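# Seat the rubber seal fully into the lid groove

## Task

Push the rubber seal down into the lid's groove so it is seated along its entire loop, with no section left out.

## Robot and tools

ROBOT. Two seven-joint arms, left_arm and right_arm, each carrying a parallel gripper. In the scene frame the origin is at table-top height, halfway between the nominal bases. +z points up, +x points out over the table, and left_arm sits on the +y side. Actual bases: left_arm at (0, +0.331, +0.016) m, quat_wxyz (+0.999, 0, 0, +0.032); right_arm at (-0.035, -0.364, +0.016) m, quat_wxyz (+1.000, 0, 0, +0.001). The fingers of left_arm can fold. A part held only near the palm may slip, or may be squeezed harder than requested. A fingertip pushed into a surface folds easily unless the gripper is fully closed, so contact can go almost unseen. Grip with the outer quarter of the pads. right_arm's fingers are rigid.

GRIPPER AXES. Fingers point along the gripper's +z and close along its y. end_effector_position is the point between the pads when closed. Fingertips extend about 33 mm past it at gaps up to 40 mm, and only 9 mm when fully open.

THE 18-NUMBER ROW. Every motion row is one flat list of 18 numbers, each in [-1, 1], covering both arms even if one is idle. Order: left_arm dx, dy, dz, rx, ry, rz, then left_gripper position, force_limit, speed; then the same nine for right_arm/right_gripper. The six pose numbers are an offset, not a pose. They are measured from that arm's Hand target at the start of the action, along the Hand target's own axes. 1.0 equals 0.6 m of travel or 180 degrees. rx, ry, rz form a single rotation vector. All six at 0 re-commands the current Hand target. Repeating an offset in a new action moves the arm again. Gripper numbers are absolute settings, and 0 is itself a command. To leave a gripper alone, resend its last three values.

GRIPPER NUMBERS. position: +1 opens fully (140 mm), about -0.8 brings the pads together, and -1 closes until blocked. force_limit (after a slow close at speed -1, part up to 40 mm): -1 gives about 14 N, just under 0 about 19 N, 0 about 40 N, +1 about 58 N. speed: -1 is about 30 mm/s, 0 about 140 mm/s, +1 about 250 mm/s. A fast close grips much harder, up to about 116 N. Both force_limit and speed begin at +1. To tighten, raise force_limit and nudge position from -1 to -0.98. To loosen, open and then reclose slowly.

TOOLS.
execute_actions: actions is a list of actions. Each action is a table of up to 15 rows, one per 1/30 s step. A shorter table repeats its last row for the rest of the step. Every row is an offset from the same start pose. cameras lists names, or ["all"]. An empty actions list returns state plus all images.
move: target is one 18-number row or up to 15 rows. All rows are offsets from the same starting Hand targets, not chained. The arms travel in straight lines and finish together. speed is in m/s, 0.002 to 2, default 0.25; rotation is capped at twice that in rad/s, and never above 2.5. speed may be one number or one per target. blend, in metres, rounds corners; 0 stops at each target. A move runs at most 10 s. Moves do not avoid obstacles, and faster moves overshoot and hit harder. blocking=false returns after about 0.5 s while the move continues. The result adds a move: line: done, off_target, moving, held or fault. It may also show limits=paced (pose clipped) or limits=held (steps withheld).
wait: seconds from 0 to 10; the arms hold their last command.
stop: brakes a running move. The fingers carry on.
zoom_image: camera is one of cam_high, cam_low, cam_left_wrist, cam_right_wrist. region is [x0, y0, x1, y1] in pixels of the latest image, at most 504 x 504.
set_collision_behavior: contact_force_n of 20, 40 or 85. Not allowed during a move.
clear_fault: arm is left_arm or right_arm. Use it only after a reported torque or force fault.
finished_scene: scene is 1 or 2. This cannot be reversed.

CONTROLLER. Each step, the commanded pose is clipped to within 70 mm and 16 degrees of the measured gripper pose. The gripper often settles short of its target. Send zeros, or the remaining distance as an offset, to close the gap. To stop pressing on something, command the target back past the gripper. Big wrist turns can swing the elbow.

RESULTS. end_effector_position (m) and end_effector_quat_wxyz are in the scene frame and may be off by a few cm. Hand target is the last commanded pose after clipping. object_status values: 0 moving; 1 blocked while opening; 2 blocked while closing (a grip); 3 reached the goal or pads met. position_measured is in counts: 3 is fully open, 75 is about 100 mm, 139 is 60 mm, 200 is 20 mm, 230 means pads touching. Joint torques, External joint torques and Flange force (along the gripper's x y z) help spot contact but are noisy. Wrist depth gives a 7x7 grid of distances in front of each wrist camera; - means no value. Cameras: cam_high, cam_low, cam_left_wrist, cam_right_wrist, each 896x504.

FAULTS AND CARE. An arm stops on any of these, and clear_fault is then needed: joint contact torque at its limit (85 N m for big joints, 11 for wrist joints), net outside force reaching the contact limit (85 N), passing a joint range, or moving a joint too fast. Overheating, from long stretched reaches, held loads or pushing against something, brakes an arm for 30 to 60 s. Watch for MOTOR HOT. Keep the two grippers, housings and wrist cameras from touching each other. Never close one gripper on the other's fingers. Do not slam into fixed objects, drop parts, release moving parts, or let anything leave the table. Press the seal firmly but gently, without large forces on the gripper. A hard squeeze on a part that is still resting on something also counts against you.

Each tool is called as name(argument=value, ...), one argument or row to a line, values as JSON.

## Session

execute_actions(
  actions=[],
)

Scene clock: 0.00 s.
left_arm: end_effector_position=(+0.6273, +0.1580, +0.2748) position_measured=3 object_status=3 end_effector_quat_wxyz=(+0.544, +0.686, +0.316, +0.365) | right_arm: end_effector_position=(+0.2615, -0.7579, +0.3581) position_measured=3 object_status=3 end_effector_quat_wxyz=(+0.045, -0.293, +0.904, -0.308)
Joint positions: left_arm=[-0.299 -0.049 0.127 -2.574 -2.564 2.258 -0.159] | right_arm=[-1.039 -0.736 0.162 -2.699 -0.052 2.588 0.098]
Joint velocities: within noise
Joint torques (N m): no reading
External joint torques (N m): no reading
Flange force (N): no reading
Wrist depth (mm): cam_left_wrist=[1072 1471 2304 2800 3215 2741 2712 / 1072 1439 2304 4133 2993 2346 2861 / 1050 1415 2207 4200 - - - / 1002 127 2100 3617 - 134 - / - 110 2117 2861 3774 152 97 / - 1363 2067 2993 3028 2657 - / - 377 2067 - 2770 - -] | cam_right_wrist=[1783 1901 1647 1390 459 399 350 / - 2309 1759 1398 468 404 356 / - 2173 1821 570 481 414 362 / - 125 1796 590 490 430 360 / - 108 1887 606 504 447 99 / - 2416 1747 1548 516 447 99 / - - 1759 1606 529 447 406]
Hand target: left_arm +0.6273, +0.1580, +0.2748; +0.544, +0.686, +0.316, +0.365 | right_arm +0.2615, -0.7579, +0.3581; +0.045, -0.293, +0.904, -0.308
Tool commands: left_gripper/position=+1.0 left_gripper/force_limit=+1.0 left_gripper/speed=+1.0 right_gripper/position=+1.0 right_gripper/force_limit=+1.0 right_gripper/speed=+1.0
camera_calibration:
cam_left_wrist: T_world_to_cam=[[0.0469142, -0.209787, 0.976621, -0.25162], [-0.793316, -0.601941, -0.0911937, 0.622154], [0.607, -0.770491, -0.194667, -0.0576286], [0, 0, 0, 1]] pos_world=[0.54035, 0.277311, 0.291256]
cam_right_wrist: T_world_to_cam=[[-0.520631, 0.609947, -0.597418, 0.826583], [0.666524, 0.727655, 0.162061, 0.319045], [0.533563, -0.31382, -0.785384, 0.0498122], [0, 0, 0, 1]] pos_world=[0.191115, -0.720694, 0.481233]

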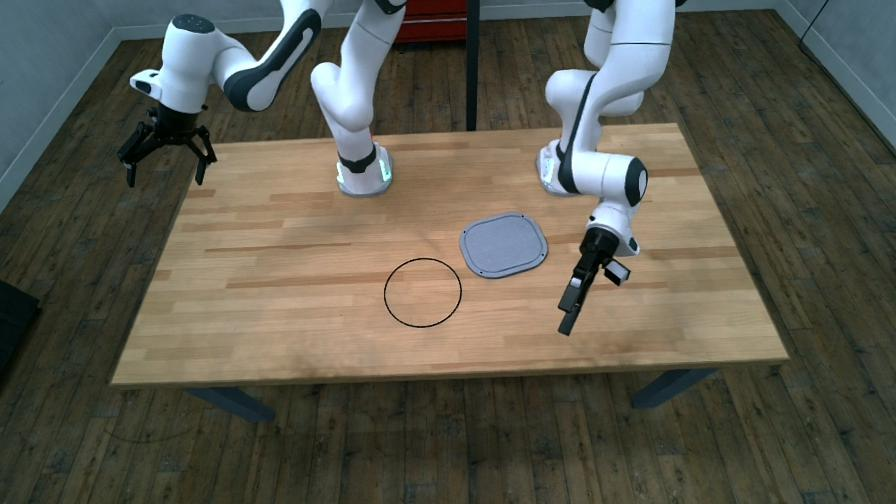

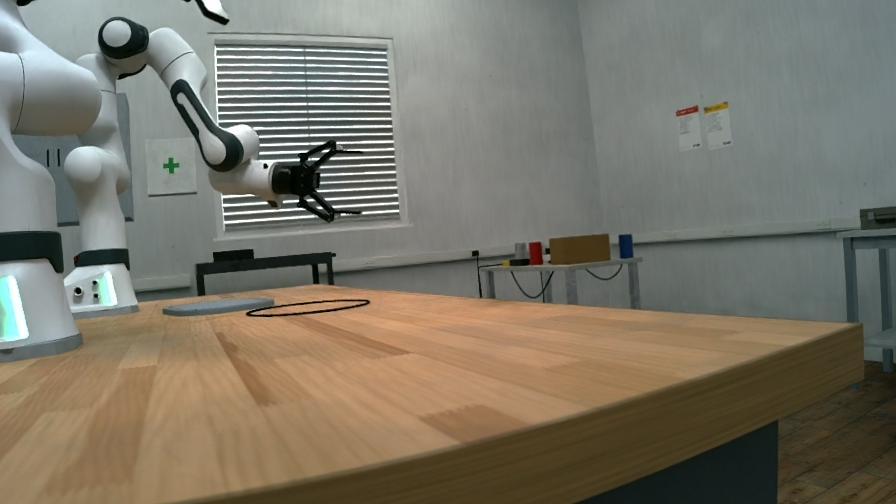

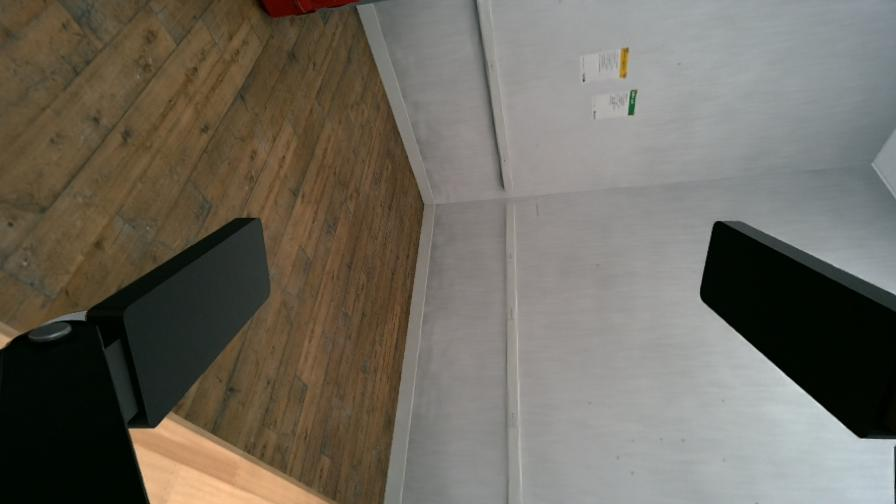

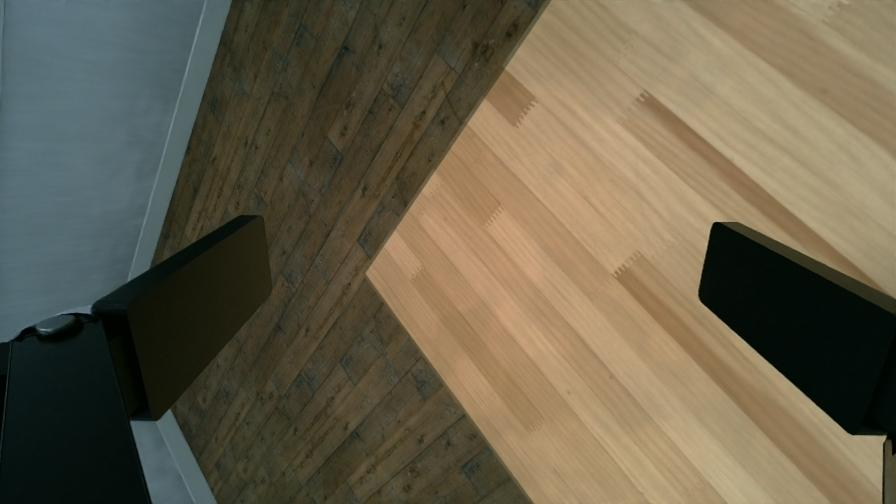

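move(
  target=[-0.310,0.036,-0.392,0.388,-0.260,0.225,-0.4,-0.05,0,-0.699,0.446,-0.325,-0.038,-0.261,-0.767,-0.4,-0.05,0],
  speed=0.3,
  cameras=["all"],
)

Scene clock: 28.43 s.
left_arm: end_effector_position=(+0.3307, +0.1199, +0.2999) position_measured=179 object_status=3 end_effector_quat_wxyz=(+0.001, +1.000, -0.001, +0.002) | right_arm: end_effector_position=(+0.4229, -0.2509, +0.3180) position_measured=179 object_status=3 end_effector_quat_wxyz=(+0.001, +1.000, -0.004, +0.002)
Joint positions: left_arm=[0.054 -0.636 -0.567 -2.41 -0.338 1.842 -1.83] | right_arm=[0.591 -0.295 -0.312 -2.16 -0.097 1.88 -1.241]
Joint velocities: left_arm=[within noise] | right_arm=[0 -0.001 -0.002 -0.001 0.002 0.001 -0.006]
Joint torques (N m): left_arm=[0.24 -7.1 6.88 24.37 1.11 2.31 -0.09] | right_arm=[0.15 -20.33 2.05 24.66 0.93 2.42 -0.25]
External joint torques (N m): left_arm=[0.28 0.41 -1.57 0.88 0.25 -0.33 -0.09] | right_arm=[0.17 0.66 -0.43 0.03 0.13 -0.22 -0.25]
Flange force (N): left_arm=[4.3 4.6 -1.7] | right_arm=[2.8 0.0 -0.4]
Wrist depth (mm): cam_left_wrist=[389 386 387 386 383 386 384 / 406 406 404 400 396 404 404 / 429 429 428 411 415 423 425 / 453 450 453 433 148 451 449 / 482 - 91 460 97 86 473 / 505 - 75 503 - 73 73 / - - - 545 - - -] | cam_right_wrist=[410 407 405 407 405 405 406 / 426 426 426 427 425 425 425 / 448 443 447 447 445 446 445 / - 446 472 460 148 468 468 / - - 89 496 - 83 490 / - - 74 526 - 79 71 / - - - 554 - - -]
Hand target: left_arm +0.3301, +0.1204, +0.2999; +0.000, +1.000, +0.000, +0.000 | right_arm +0.4222, -0.2499, +0.3177; +0.000, +1.000, +0.000, +0.000
Off the commanded pose: left_arm 0.001 m, 0 deg | right_arm 0.001 m, 0 deg.
move: done
camera_calibration:
cam_left_wrist: T_world_to_cam=[[0.00161105, -0.999969, -0.00764645, 0.134565], [-0.939217, -0.00413828, 0.3433, 0.212524], [-0.343321, 0.0066286, -0.939195, 0.542305], [0, 0, 0, 1]] pos_world=[0.385574, 0.131846, 0.4374]
cam_right_wrist: T_world_to_cam=[[0.0233663, -0.999532, -0.0197633, -0.240215], [-0.940067, -0.0286945, 0.33978, 0.282245], [-0.340188, 0.0106395, -0.940297, 0.591577], [0, 0, 0, 1]] pos_world=[0.472189, -0.238298, 0.45561]

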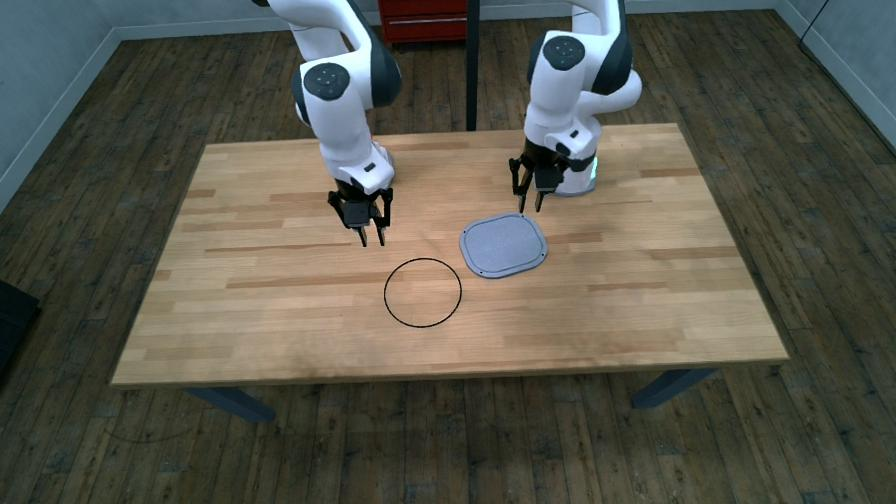

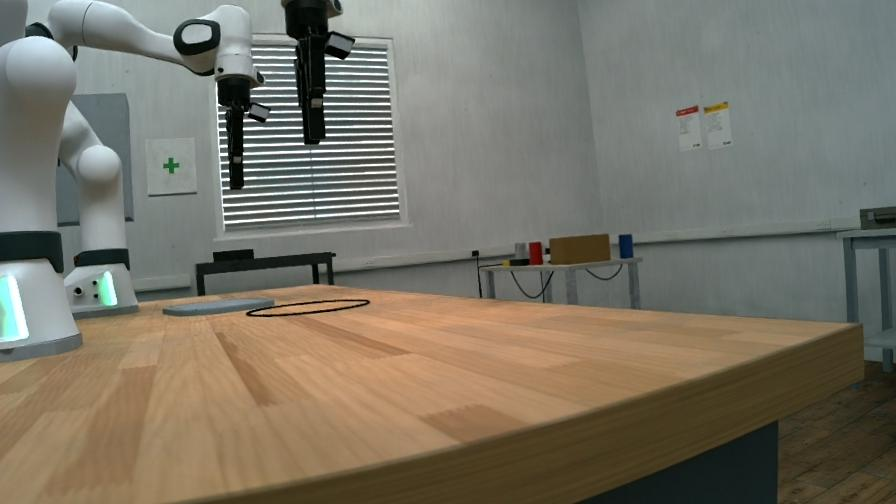

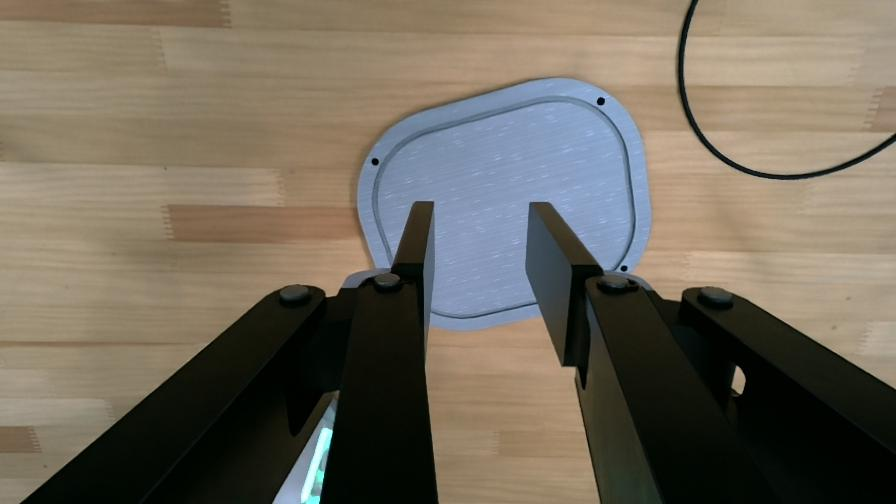

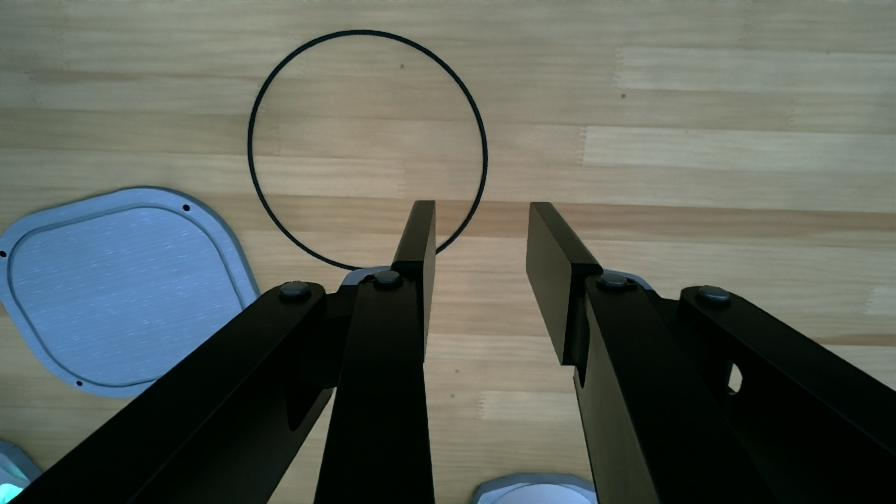

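move(
  target=[-0.2167,0.08,-0.1,0,0,0,-0.4,-0.05,-1,0,0,0,0,0,0,-0.4,-0.05,-1],
  cameras=["cam_left_wrist"],
)

zoom_image(
  camera="cam_left_wrist",
  region=[280, 0, 680, 230],
)

Scene clock: 46.20 s.
left_arm: end_effector_position=(+0.2015, +0.0724, +0.3596) position_measured=179 object_status=3 end_effector_quat_wxyz=(+0.000, +1.000, -0.002, +0.001) | right_arm: end_effector_position=(+0.4229, -0.2510, +0.3180) position_measured=179 object_status=3 end_effector_quat_wxyz=(+0.001, +1.000, -0.003, +0.002)
Joint positions: left_arm=[-0.109 -0.931 -0.565 -2.39 -0.443 1.546 -1.985] | right_arm=[0.591 -0.294 -0.312 -2.16 -0.097 1.88 -1.243]
Joint velocities: left_arm=[0.001 0 -0.001 0.001 0 0 -0.009] | right_arm=[within noise]
Joint torques (N m): left_arm=[0.2 1.34 9.96 22.06 0.53 2.34 -0.13] | right_arm=[0.09 -20.3 2.16 24.68 0.97 2.42 -0.25]
External joint torques (N m): left_arm=[0.23 -0.8 -1.44 0.57 -0.38 -0.27 -0.13] | right_arm=[0.13 0.87 -0.31 -0.03 0.18 -0.23 -0.25]
Flange force (N): left_arm=[-1.5 3.1 -0.2] | right_arm=[3.2 -0.3 -0.2]
Wrist depth (mm): cam_left_wrist=[445 445 433 428 434 437 441 / 467 466 459 449 456 458 462 / 490 489 490 478 489 481 487 / 518 508 512 509 149 513 515 / 549 - 91 544 97 86 491 / - - 75 574 - 73 73 / - - - 623 - - -] | cam_right_wrist=[406 408 407 406 406 405 405 / 427 427 426 427 425 425 425 / 449 443 446 447 447 447 446 / - 459 470 465 148 469 468 / - - 89 492 108 83 489 / - - 74 526 - 79 71 / - - - 558 - - -]
Hand target: left_arm +0.2001, +0.0723, +0.3599; +0.000, +1.000, +0.000, +0.000 | right_arm +0.4222, -0.2499, +0.3177; +0.000, +1.000, +0.000, +0.000
Off the commanded pose: left_arm 0.001 m, 0 deg | right_arm 0.001 m, 0 deg.
move: done
camera_calibration:
cam_left_wrist: T_world_to_cam=[[-0.000725028, -0.99995, -0.0100023, 0.0891871], [-0.93885, -0.0027634, 0.344316, 0.0698362], [-0.344326, 0.00964031, -0.938801, 0.554276], [0, 0, 0, 1]] pos_world=[0.256482, 0.0840322, 0.497201]
Images, in order (width x height): cam_left_wrist 896x504.

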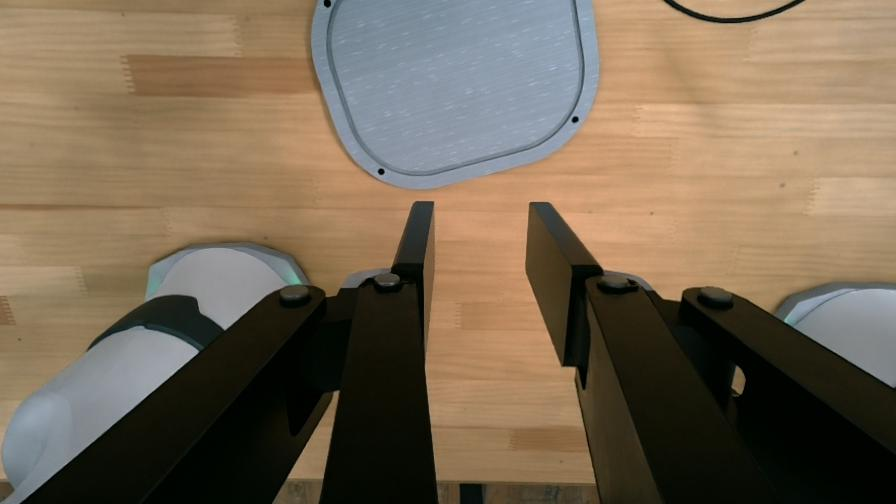

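Scaled by 1.260.

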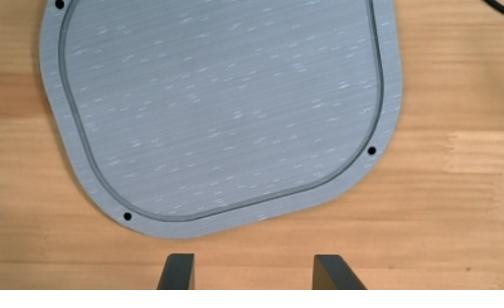

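move(
  target=[0.293,0.2005,0.4,0,0,-0.0822,-0.4,-0.05,-1,0.02,0.027,0.33,0,0,-0.0822,-0.4,-0.05,-1],
  cameras=["cam_left_wrist","cam_right_wrist"],
)

Scene clock: 71.53 s.
left_arm: end_effector_position=(+0.3766, -0.0479, +0.1197) position_measured=179 object_status=3 end_effector_quat_wxyz=(+0.001, +0.992, +0.129, +0.001) | right_arm: end_effector_position=(+0.4331, -0.2666, +0.1196) position_measured=179 object_status=3 end_effector_quat_wxyz=(+0.002, +0.992, +0.127, -0.001)
Joint positions: left_arm=[1.054 -0.358 -1.879 -2.233 -0.46 2.295 -2.294] | right_arm=[0.62 -0.036 -0.415 -2.438 -0.026 2.402 -1.6]
Joint velocities: left_arm=[within noise] | right_arm=[-0.001 0 0.001 0 -0.002 0 -0.004]
Joint torques (N m): left_arm=[0.15 15.48 8.84 21.09 0.78 2.34 -0.02] | right_arm=[-0.27 -25.38 0.14 21.42 1 2.75 -0.3]
External joint torques (N m): left_arm=[0.24 -0.57 -1.4 0.76 0.08 -0.25 -0.03] | right_arm=[-0.32 0.51 -0.29 0.11 0.41 0.13 -0.3]
Flange force (N): left_arm=[6.5 10.4 5.7] | right_arm=[2.8 1.3 2.1]
Wrist depth (mm): cam_left_wrist=[231 231 229 228 228 227 226 / 238 238 238 240 239 238 237 / 244 242 245 252 251 250 249 / 257 256 254 264 149 264 264 / 272 268 91 282 97 86 276 / - - 75 297 - 73 73 / - - - 319 - - -] | cam_right_wrist=[231 230 229 229 229 228 228 / 242 241 241 240 240 239 239 / 254 254 253 252 252 251 251 / 268 268 264 260 148 264 264 / 284 277 89 281 108 83 277 / - - 74 299 - 79 71 / - - - 319 - - -]
Hand target: left_arm +0.3760, -0.0479, +0.1199; +0.000, +0.992, +0.129, +0.000 | right_arm +0.4342, -0.2662, +0.1197; +0.000, +0.992, +0.129, +0.000
Off the commanded pose: left_arm 0.001 m, 0 deg | right_arm 0.001 m, 0 deg.
move: done
camera_calibration:
cam_left_wrist: T_world_to_cam=[[0.259555, -0.965695, -0.00806314, -0.130161], [-0.906131, -0.246416, 0.34381, 0.292612], [-0.334002, -0.0819313, -0.939005, 0.382268], [0, 0, 0, 1]] pos_world=[0.426608, -0.0222721, 0.257299]
cam_right_wrist: T_world_to_cam=[[0.281337, -0.959407, -0.0196905, -0.361004], [-0.898585, -0.270591, 0.345434, 0.275602], [-0.33674, -0.0794898, -0.938236, 0.382883], [0, 0, 0, 1]] pos_world=[0.478148, -0.241339, 0.256924]
Images, in order (width x height): cam_left_wrist 896x504, cam_right_wrist 896x504.

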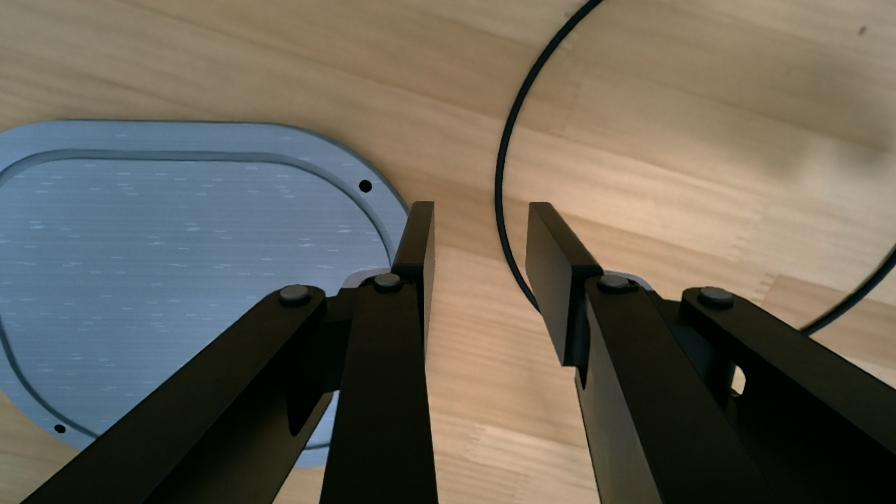

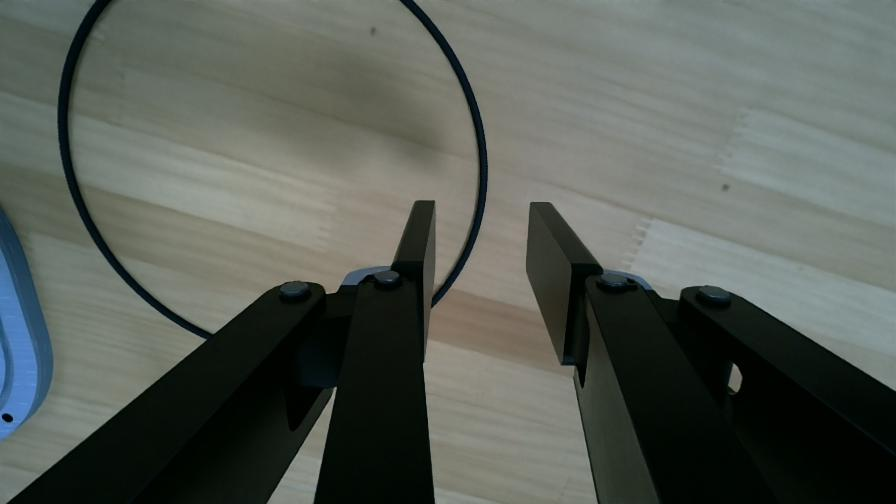

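move(
  target=[-0.0027,0.0205,0.083,0,0,0,-0.4,-0.05,-1,0.0137,0.0055,0.083,0,0,0,-0.4,-0.05,-1],
  cameras=["cam_left_wrist","cam_right_wrist"],
)

Scene clock: 87.27 s.
left_arm: end_effector_position=(+0.3758, -0.0583, +0.0688) position_measured=179 object_status=3 end_effector_quat_wxyz=(-0.003, +0.991, +0.131, -0.002) | right_arm: end_effector_position=(+0.4418, -0.2675, +0.0699) position_measured=179 object_status=3 end_effector_quat_wxyz=(+0.001, +0.992, +0.127, -0.001)
Joint positions: left_arm=[1.223 -0.47 -2.079 -2.212 -0.591 2.354 -2.23] | right_arm=[0.614 0.102 -0.409 -2.436 0.066 2.526 -1.672]
Joint velocities: left_arm=[0.001 0.001 0 -0.001 0 0.001 0.004] | right_arm=[0 0.001 -0.001 0 -0.001 0 -0.006]
Joint torques (N m): left_arm=[0.2 23.06 11.16 19.11 0.6 2.7 0.19] | right_arm=[-0.69 -28.4 -0.76 19.81 0.92 2.76 -0.34]
External joint torques (N m): left_arm=[0.35 -0.39 -1.15 0.72 -0.05 0.14 0.19] | right_arm=[-0.69 0.65 0.33 -0.06 0.41 0.12 -0.34]
Flange force (N): left_arm=[4.4 6.0 5.3] | right_arm=[2.7 1.5 3.4]
Wrist depth (mm): cam_left_wrist=[187 186 185 184 182 182 181 / 193 193 193 193 192 190 190 / 195 195 200 201 202 201 200 / 205 205 203 212 149 212 211 / 218 215 91 224 109 86 220 / 229 - 75 239 - 73 73 / - - - 258 - - -] | cam_right_wrist=[186 185 185 184 184 183 183 / 195 195 194 193 193 192 192 / 205 205 204 203 203 202 201 / 216 216 215 212 148 214 213 / 229 223 89 227 108 83 222 / - - 74 240 - 79 71 / - - - 256 - - -]
Hand target: left_arm +0.3776, -0.0602, +0.0701; +0.000, +0.992, +0.129, +0.000 | right_arm +0.4430, -0.2673, +0.0699; +0.000, +0.992, +0.129, +0.000
Off the commanded pose: left_arm 0.003 m, 0 deg | right_arm 0.001 m, 0 deg.
move: done
camera_calibration:
cam_left_wrist: T_world_to_cam=[[0.263632, -0.964487, -0.016244, -0.141258], [-0.902542, -0.252573, 0.348748, 0.304853], [-0.340465, -0.07728, -0.937076, 0.335845], [0, 0, 0, 1]] pos_world=[0.426726, -0.0332899, 0.206101]
cam_right_wrist: T_world_to_cam=[[0.281322, -0.959403, -0.0200833, -0.365234], [-0.898476, -0.270692, 0.34564, 0.300313], [-0.337045, -0.0791919, -0.938152, 0.33935], [0, 0, 0, 1]] pos_world=[0.486949, -0.242241, 0.207226]
Images, in order (width x height): cam_left_wrist 896x504, cam_right_wrist 896x504.

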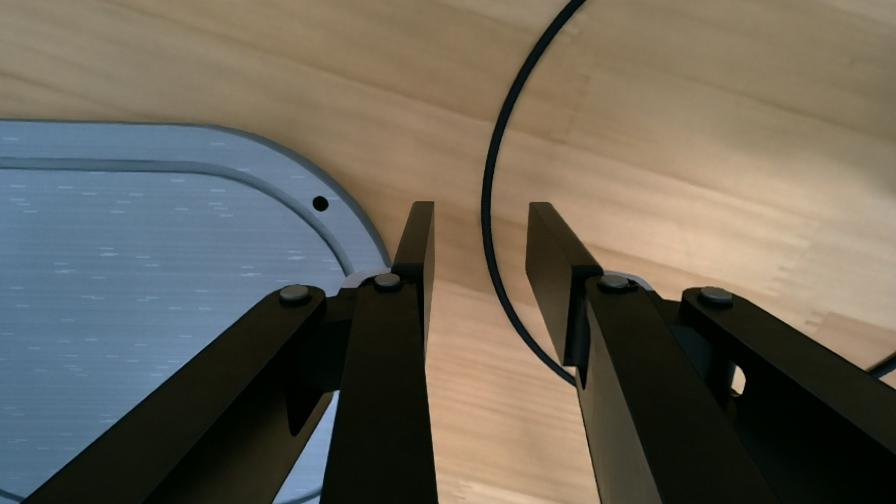

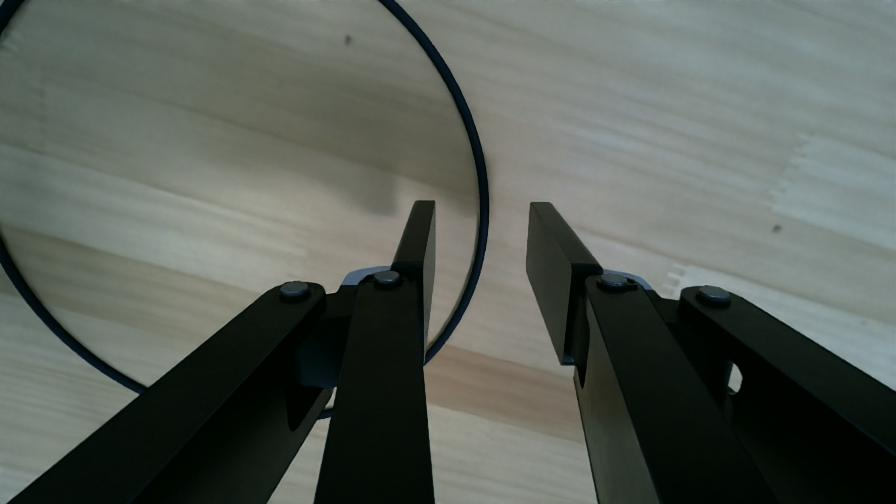

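move(
  target=[-0.0007,0.004,0.0333,0,0,0,-0.4,-0.05,-1,0.0073,0.002,0.05,0,0,0,-0.4,-0.05,-1],
  speed=0.1,
  cameras=["cam_left_wrist","cam_right_wrist"],
)

Scene clock: 98.73 s.
left_arm: end_effector_position=(+0.3759, -0.0612, +0.0493) position_measured=179 object_status=3 end_effector_quat_wxyz=(-0.002, +0.991, +0.131, -0.002) | right_arm: end_effector_position=(+0.4463, -0.2675, +0.0398) position_measured=179 object_status=3 end_effector_quat_wxyz=(+0.001, +0.992, +0.127, -0.001)
Joint positions: left_arm=[1.277 -0.505 -2.145 -2.206 -0.634 2.384 -2.205] | right_arm=[0.594 0.189 -0.383 -2.426 0.131 2.594 -1.72]
Joint velocities: left_arm=[within noise] | right_arm=[0.001 0.001 0 0 0.001 0.002 -0.007]
Joint torques (N m): left_arm=[0.16 24.87 11.64 18.39 0.47 2.68 0.12] | right_arm=[-0.63 -30.58 -1.61 18.78 0.87 2.73 -0.37]
External joint torques (N m): left_arm=[0.14 -0.84 -1.27 0.66 -0.16 0.1 0.12] | right_arm=[-0.55 0.37 0.38 -0.02 0.4 0.09 -0.37]
Flange force (N): left_arm=[3.8 6.1 6.0] | right_arm=[2.0 1.5 3.1]
Wrist depth (mm): cam_left_wrist=[169 168 167 166 166 165 164 / 176 175 176 175 174 173 173 / 177 175 183 182 183 182 181 / 185 184 183 192 189 192 191 / 195 193 91 203 110 86 200 / - - 75 217 - 73 73 / - - - 234 - - -] | cam_right_wrist=[159 158 158 158 157 156 156 / 167 166 166 165 165 164 164 / 175 175 174 174 173 172 172 / 185 185 184 180 180 182 182 / 196 191 89 193 120 83 190 / - - 74 206 - 79 71 / - - - 219 - - -]
Hand target: left_arm +0.3778, -0.0626, +0.0501; +0.000, +0.992, +0.129, +0.000 | right_arm +0.4475, -0.2673, +0.0399; +0.000, +0.992, +0.129, +0.000
Off the commanded pose: left_arm 0.003 m, 0 deg | right_arm 0.001 m, 0 deg.
move: done
camera_calibration:
cam_left_wrist: T_world_to_cam=[[0.2628, -0.964736, -0.0148424, -0.144118], [-0.902592, -0.25125, 0.349574, 0.310983], [-0.340976, -0.0784714, -0.936791, 0.317517], [0, 0, 0, 1]] pos_world=[0.42683, -0.0359853, 0.186597]
cam_right_wrist: T_world_to_cam=[[0.281567, -0.959325, -0.020369, -0.367157], [-0.898287, -0.270996, 0.345892, 0.314549], [-0.337343, -0.0790946, -0.938053, 0.312782], [0, 0, 0, 1]] pos_world=[0.49145, -0.242242, 0.177128]
Images, in order (width x height): cam_left_wrist 896x504, cam_right_wrist 896x504.

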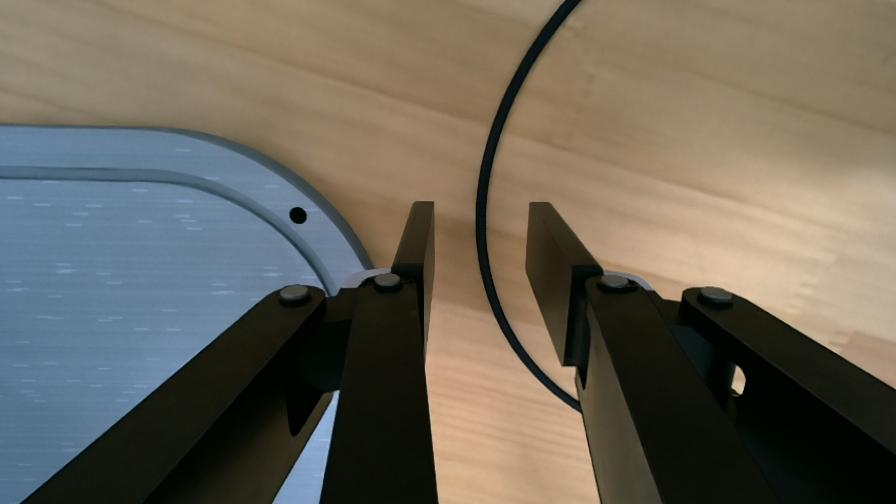

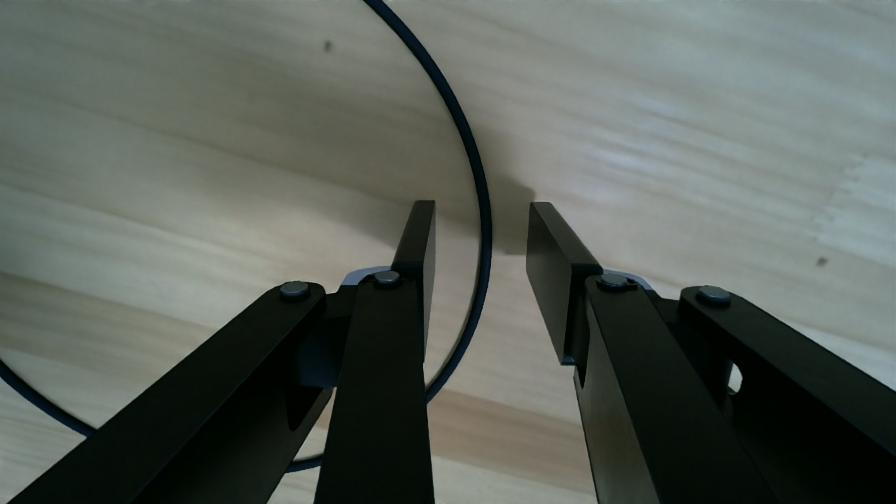

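move(
  target=[0,-0.002,0.011,0,0,0,-0.4,-0.05,-1,0,0.001,0.0112,0,0,0,-0.4,-0.05,-1],
  speed=0.03,
  cameras=["cam_left_wrist","cam_right_wrist"],
)

Scene clock: 105.87 s.
left_arm: end_effector_position=(+0.3762, -0.0619, +0.0442) position_measured=179 object_status=3 end_effector_quat_wxyz=(-0.001, +0.992, +0.130, -0.002) | right_arm: end_effector_position=(+0.4464, -0.2680, +0.0332) position_measured=179 object_status=3 end_effector_quat_wxyz=(+0.001, +0.992, +0.127, -0.002)
Joint positions: left_arm=[1.293 -0.511 -2.165 -2.206 -0.645 2.397 -2.197] | right_arm=[0.586 0.206 -0.375 -2.426 0.144 2.61 -1.731]
Joint velocities: left_arm=[0.002 -0.001 0 0 0 0.006 0.002] | right_arm=[-0.002 0 0.002 0.001 0.001 0.004 -0.006]
Joint torques (N m): left_arm=[0.72 24.95 11.7 17.38 0.26 2.61 0.26] | right_arm=[-0.26 -30.76 -1.5 18.55 0.85 2.77 -0.2]
External joint torques (N m): left_arm=[0.8 -1.3 -1.14 -0.24 -0.36 0.02 0.26] | right_arm=[-0.09 0.67 0.71 -0.04 0.38 0.13 -0.2]
Flange force (N): left_arm=[4.9 4.8 8.5] | right_arm=[2.3 0.4 3.9]
Wrist depth (mm): cam_left_wrist=[164 164 163 162 161 161 160 / 170 171 171 170 169 168 168 / 171 170 178 178 178 178 177 / 178 178 179 187 184 187 186 / 190 187 91 198 109 86 195 / - - 75 210 - 73 73 / - - - 227 - - -] | cam_right_wrist=[153 152 152 152 151 150 150 / 161 160 159 159 159 158 157 / 169 169 168 167 166 166 165 / 178 178 177 173 172 175 174 / 188 184 89 186 121 83 182 / - - 74 198 - 79 71 / - - - 210 - - -]
Hand target: left_arm +0.3775, -0.0614, +0.0435; +0.000, +0.992, +0.129, +0.000 | right_arm +0.4477, -0.2679, +0.0332; +0.000, +0.992, +0.129, +0.000
Off the commanded pose: left_arm 0.002 m, 0 deg | right_arm 0.001 m, 0 deg.
move: done
camera_calibration:
cam_left_wrist: T_world_to_cam=[[0.261639, -0.965094, -0.0117302, -0.144705], [-0.90334, -0.249141, 0.34915, 0.31332], [-0.339885, -0.080755, -0.936993, 0.31226], [0, 0, 0, 1]] pos_world=[0.427028, -0.0363763, 0.181493]
cam_right_wrist: T_world_to_cam=[[0.281747, -0.959268, -0.0205585, -0.367941], [-0.898086, -0.271198, 0.346256, 0.316585], [-0.337728, -0.0790934, -0.937915, 0.306651], [0, 0, 0, 1]] pos_world=[0.491551, -0.242843, 0.170429]
Images, in order (width x height): cam_left_wrist 896x504, cam_right_wrist 896x504.

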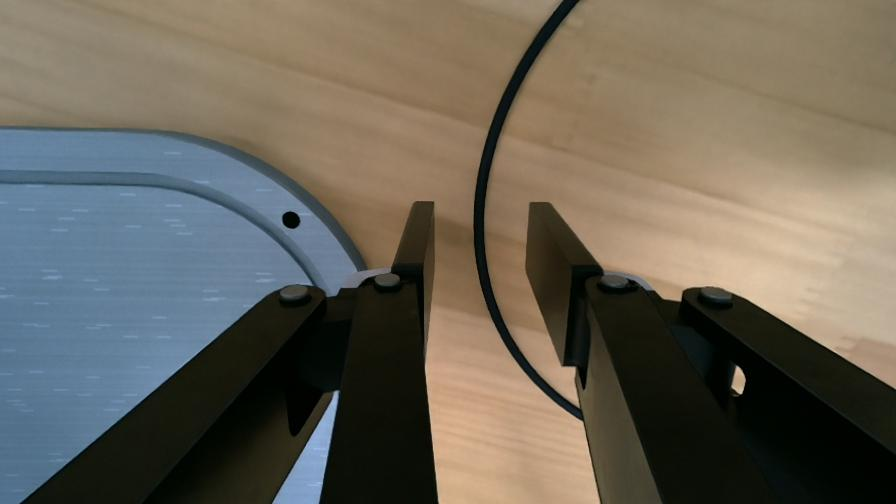

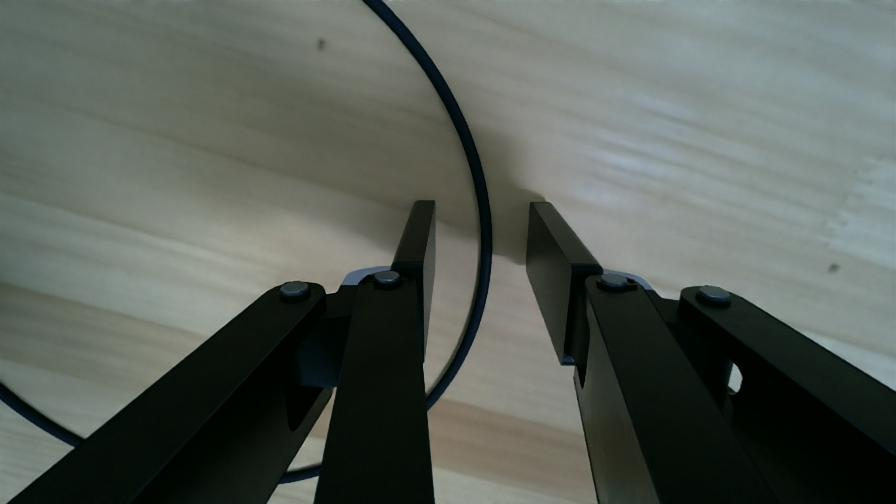

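move(
  target=[0,0,0.003,0,0,0,-0.4,-0.05,-1,0,0,0,0,0,0,-0.4,-0.05,-1],
  speed=0.02,
  cameras=["cam_left_wrist"],
)

zoom_image(
  camera="cam_left_wrist",
  region=[380, 160, 600, 300],
)

Scene clock: 112.63 s.
left_arm: end_effector_position=(+0.3762, -0.0621, +0.0425) position_measured=179 object_status=3 end_effector_quat_wxyz=(+0.000, +0.992, +0.129, -0.002) | right_arm: end_effector_position=(+0.4466, -0.2680, +0.0332) position_measured=179 object_status=3 end_effector_quat_wxyz=(+0.001, +0.992, +0.128, -0.001)
Joint positions: left_arm=[1.299 -0.513 -2.172 -2.206 -0.646 2.401 -2.195] | right_arm=[0.585 0.206 -0.374 -2.426 0.144 2.61 -1.733]
Joint velocities: left_arm=[0.004 0 -0.004 0 -0.001 0.002 0.001] | right_arm=[within noise]
Joint torques (N m): left_arm=[0.42 25.06 11.4 17.35 0.34 2.81 0.19] | right_arm=[-0.69 -30.88 -1.66 18.54 0.76 2.72 -0.33]
External joint torques (N m): left_arm=[0.41 -1.31 -1.46 -0.18 -0.29 0.22 0.19] | right_arm=[-0.62 0.45 0.43 0.01 0.31 0.09 -0.33]
Flange force (N): left_arm=[3.8 4.6 8.5] | right_arm=[2.1 1.5 3.2]
Wrist depth (mm): cam_left_wrist=[162 162 161 160 160 159 159 / 168 170 169 168 168 167 166 / 169 169 176 176 176 175 175 / 177 176 178 185 182 186 185 / 188 185 91 196 109 86 193 / - - 75 208 - 73 73 / - - - 225 - - -] | cam_right_wrist=[153 152 152 151 151 151 150 / 161 160 159 159 159 158 157 / 169 168 168 167 167 166 166 / 178 178 177 173 172 175 174 / 188 184 89 186 121 83 182 / - - 74 198 - 79 71 / - - - 210 - - -]
Hand target: left_arm +0.3775, -0.0614, +0.0417; +0.000, +0.992, +0.129, +0.000 | right_arm +0.4477, -0.2679, +0.0332; +0.000, +0.992, +0.129, +0.000
Off the commanded pose: left_arm 0.002 m, 0 deg | right_arm 0.001 m, 0 deg.
move: done
camera_calibration:
cam_left_wrist: T_world_to_cam=[[0.260768, -0.965337, -0.0111672, -0.144655], [-0.903637, -0.248139, 0.349094, 0.314039], [-0.339764, -0.0809412, -0.937021, 0.310598], [0, 0, 0, 1]] pos_world=[0.427029, -0.0365758, 0.179792]
Images, in order (width x height): cam_left_wrist 896x504.

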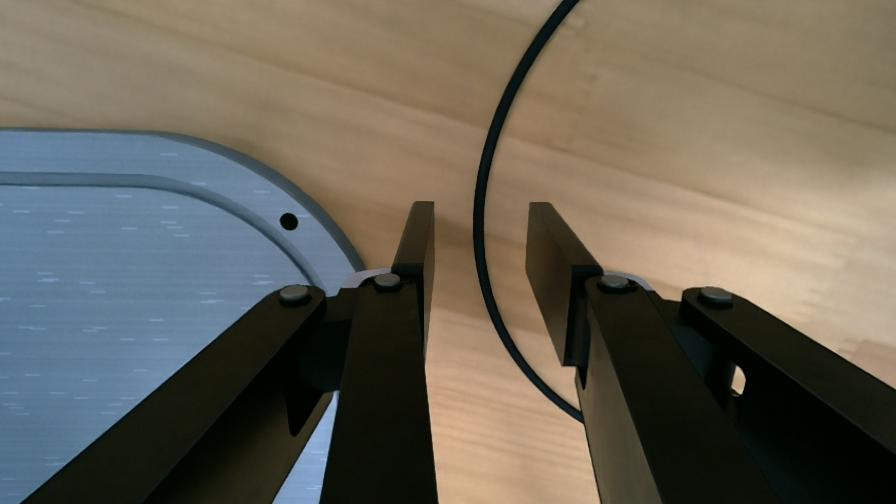

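Scaled by 2.291.

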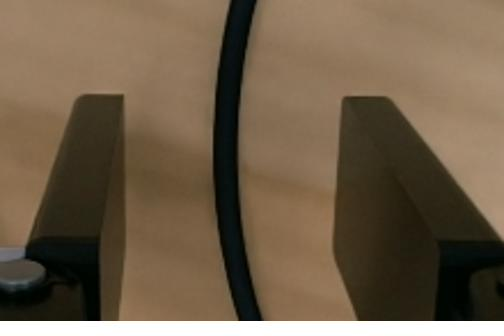

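move(
  target=[0,0,0.0067,0,0,0,-0.4,-0.05,-1,0,0,0,0,0,0,-0.4,-0.05,-1],
  speed=0.02,
  cameras=["cam_left_wrist"],
)

zoom_image(
  camera="cam_left_wrist",
  region=[380, 160, 600, 300],
)

Scene clock: 117.23 s.
left_arm: end_effector_position=(+0.3761, -0.0619, +0.0383) position_measured=179 object_status=3 end_effector_quat_wxyz=(-0.001, +0.992, +0.130, -0.002) | right_arm: end_effector_position=(+0.4465, -0.2680, +0.0331) position_measured=179 object_status=3 end_effector_quat_wxyz=(+0.001, +0.992, +0.128, -0.001)
Joint positions: left_arm=[1.31 -0.518 -2.186 -2.206 -0.653 2.408 -2.191] | right_arm=[0.584 0.206 -0.373 -2.426 0.144 2.61 -1.733]
Joint velocities: left_arm=[0.003 0 -0.002 0 0.001 0.004 0.002] | right_arm=[within noise]
Joint torques (N m): left_arm=[0.82 25.47 11.94 17.36 0.29 2.71 0.2] | right_arm=[-0.67 -30.92 -1.62 18.47 0.67 2.73 -0.25]
External joint torques (N m): left_arm=[0.86 -1.18 -0.85 0.1 -0.33 0.14 0.2] | right_arm=[-0.69 0.37 0.38 0.02 0.22 0.12 -0.25]
Flange force (N): left_arm=[4.9 4.9 7.6] | right_arm=[1.7 1.4 2.8]
Wrist depth (mm): cam_left_wrist=[159 158 157 157 156 156 155 / 165 166 165 163 164 163 163 / 165 165 174 172 172 172 171 / 173 172 174 179 178 181 181 / 183 181 91 192 109 86 189 / - - 75 204 - 73 73 / - - - 220 - - -] | cam_right_wrist=[153 153 152 151 151 151 150 / 161 160 160 159 158 158 157 / 169 168 168 167 167 166 165 / 178 177 177 172 172 175 174 / 188 184 88 186 121 83 183 / - - 74 198 - 79 71 / - - - 211 - - -]
Hand target: left_arm +0.3775, -0.0614, +0.0377; +0.000, +0.992, +0.129, +0.000 | right_arm +0.4477, -0.2679, +0.0332; +0.000, +0.992, +0.129, +0.000
Off the commanded pose: left_arm 0.002 m, 0 deg | right_arm 0.001 m, 0 deg.
move: done
camera_calibration:
cam_left_wrist: T_world_to_cam=[[0.261215, -0.965209, -0.0117288, -0.144572], [-0.903394, -0.248731, 0.349302, 0.315302], [-0.340067, -0.0806473, -0.936937, 0.30677], [0, 0, 0, 1]] pos_world=[0.426929, -0.0363769, 0.175592]
Images, in order (width x height): cam_left_wrist 896x504.

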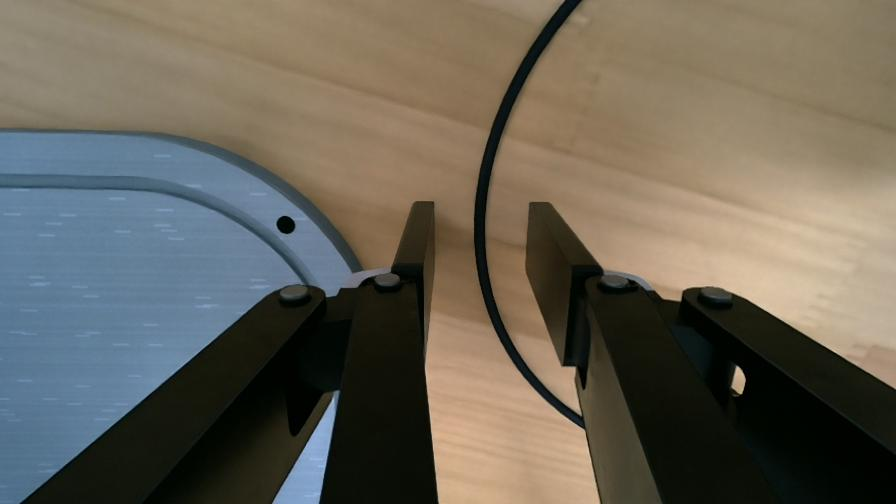

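Scaled by 2.291.

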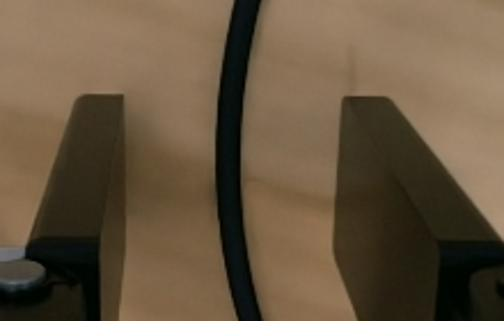

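move(
  target=[0,0,0.0063,0,0,0,-0.4,-0.05,-1,0,0,0,0,0,0,-0.4,-0.05,-1],
  speed=0.02,
  cameras=["cam_left_wrist"],
)

zoom_image(
  camera="cam_left_wrist",
  region=[380, 160, 600, 300],
)

Scene clock: 121.83 s.
left_arm: end_effector_position=(+0.3760, -0.0617, +0.0344) position_measured=179 object_status=3 end_effector_quat_wxyz=(-0.001, +0.992, +0.130, -0.002) | right_arm: end_effector_position=(+0.4465, -0.2679, +0.0331) position_measured=179 object_status=3 end_effector_quat_wxyz=(+0.001, +0.992, +0.128, -0.001)
Joint positions: left_arm=[1.321 -0.523 -2.199 -2.206 -0.658 2.415 -2.188] | right_arm=[0.584 0.206 -0.373 -2.426 0.144 2.61 -1.733]
Joint velocities: left_arm=[0.002 0 -0.003 -0.001 -0.001 0.004 0] | right_arm=[within noise]
Joint torques (N m): left_arm=[0.44 25.81 12 17.41 0.27 2.57 0.26] | right_arm=[-0.68 -30.99 -1.61 18.54 0.67 2.74 -0.25]
External joint torques (N m): left_arm=[0.46 -1.24 -0.84 0.26 -0.35 0 0.26] | right_arm=[-0.76 0.31 0.33 0.07 0.22 0.12 -0.25]
Flange force (N): left_arm=[4.4 5.1 6.9] | right_arm=[1.8 1.6 2.7]
Wrist depth (mm): cam_left_wrist=[156 155 154 153 152 152 152 / 162 162 161 160 160 159 159 / 161 161 169 168 168 168 167 / 169 168 169 175 174 177 176 / 178 176 91 187 109 86 185 / - - 75 199 - 73 73 / - - - 215 - - -] | cam_right_wrist=[153 152 152 151 151 151 150 / 160 160 160 159 158 158 157 / 169 168 168 166 167 166 166 / 178 178 177 173 172 175 174 / 189 184 89 186 121 83 182 / - - 74 198 - 79 71 / - - - 211 - - -]
Hand target: left_arm +0.3775, -0.0614, +0.0339; +0.000, +0.992, +0.129, +0.000 | right_arm +0.4477, -0.2679, +0.0332; +0.000, +0.992, +0.129, +0.000
Off the commanded pose: left_arm 0.002 m, 0 deg | right_arm 0.001 m, 0 deg.
move: done
camera_calibration:
cam_left_wrist: T_world_to_cam=[[0.261331, -0.965174, -0.012035, -0.144395], [-0.903281, -0.24893, 0.349454, 0.316543], [-0.34028, -0.0804521, -0.936876, 0.303186], [0, 0, 0, 1]] pos_world=[0.42683, -0.0361776, 0.171693]
Images, in order (width x height): cam_left_wrist 896x504.

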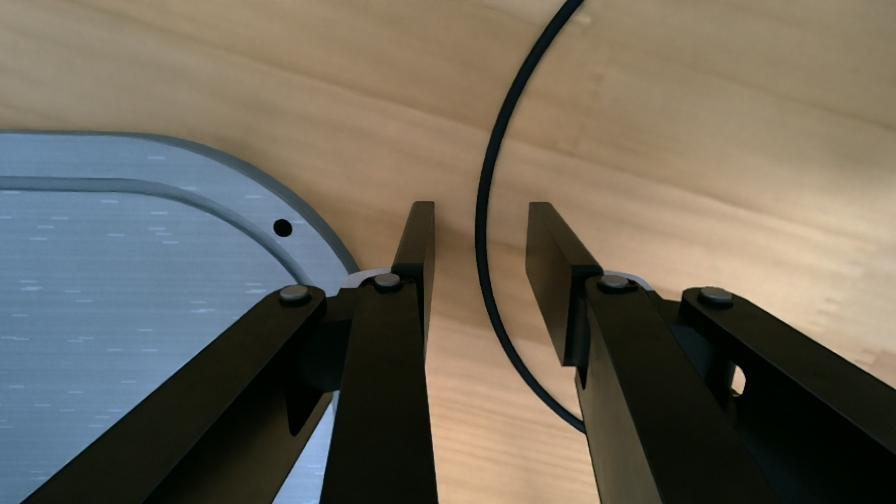

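Scaled by 2.291.

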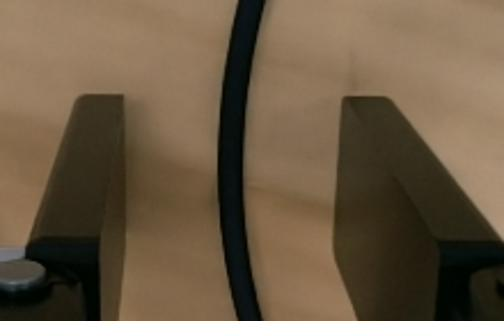

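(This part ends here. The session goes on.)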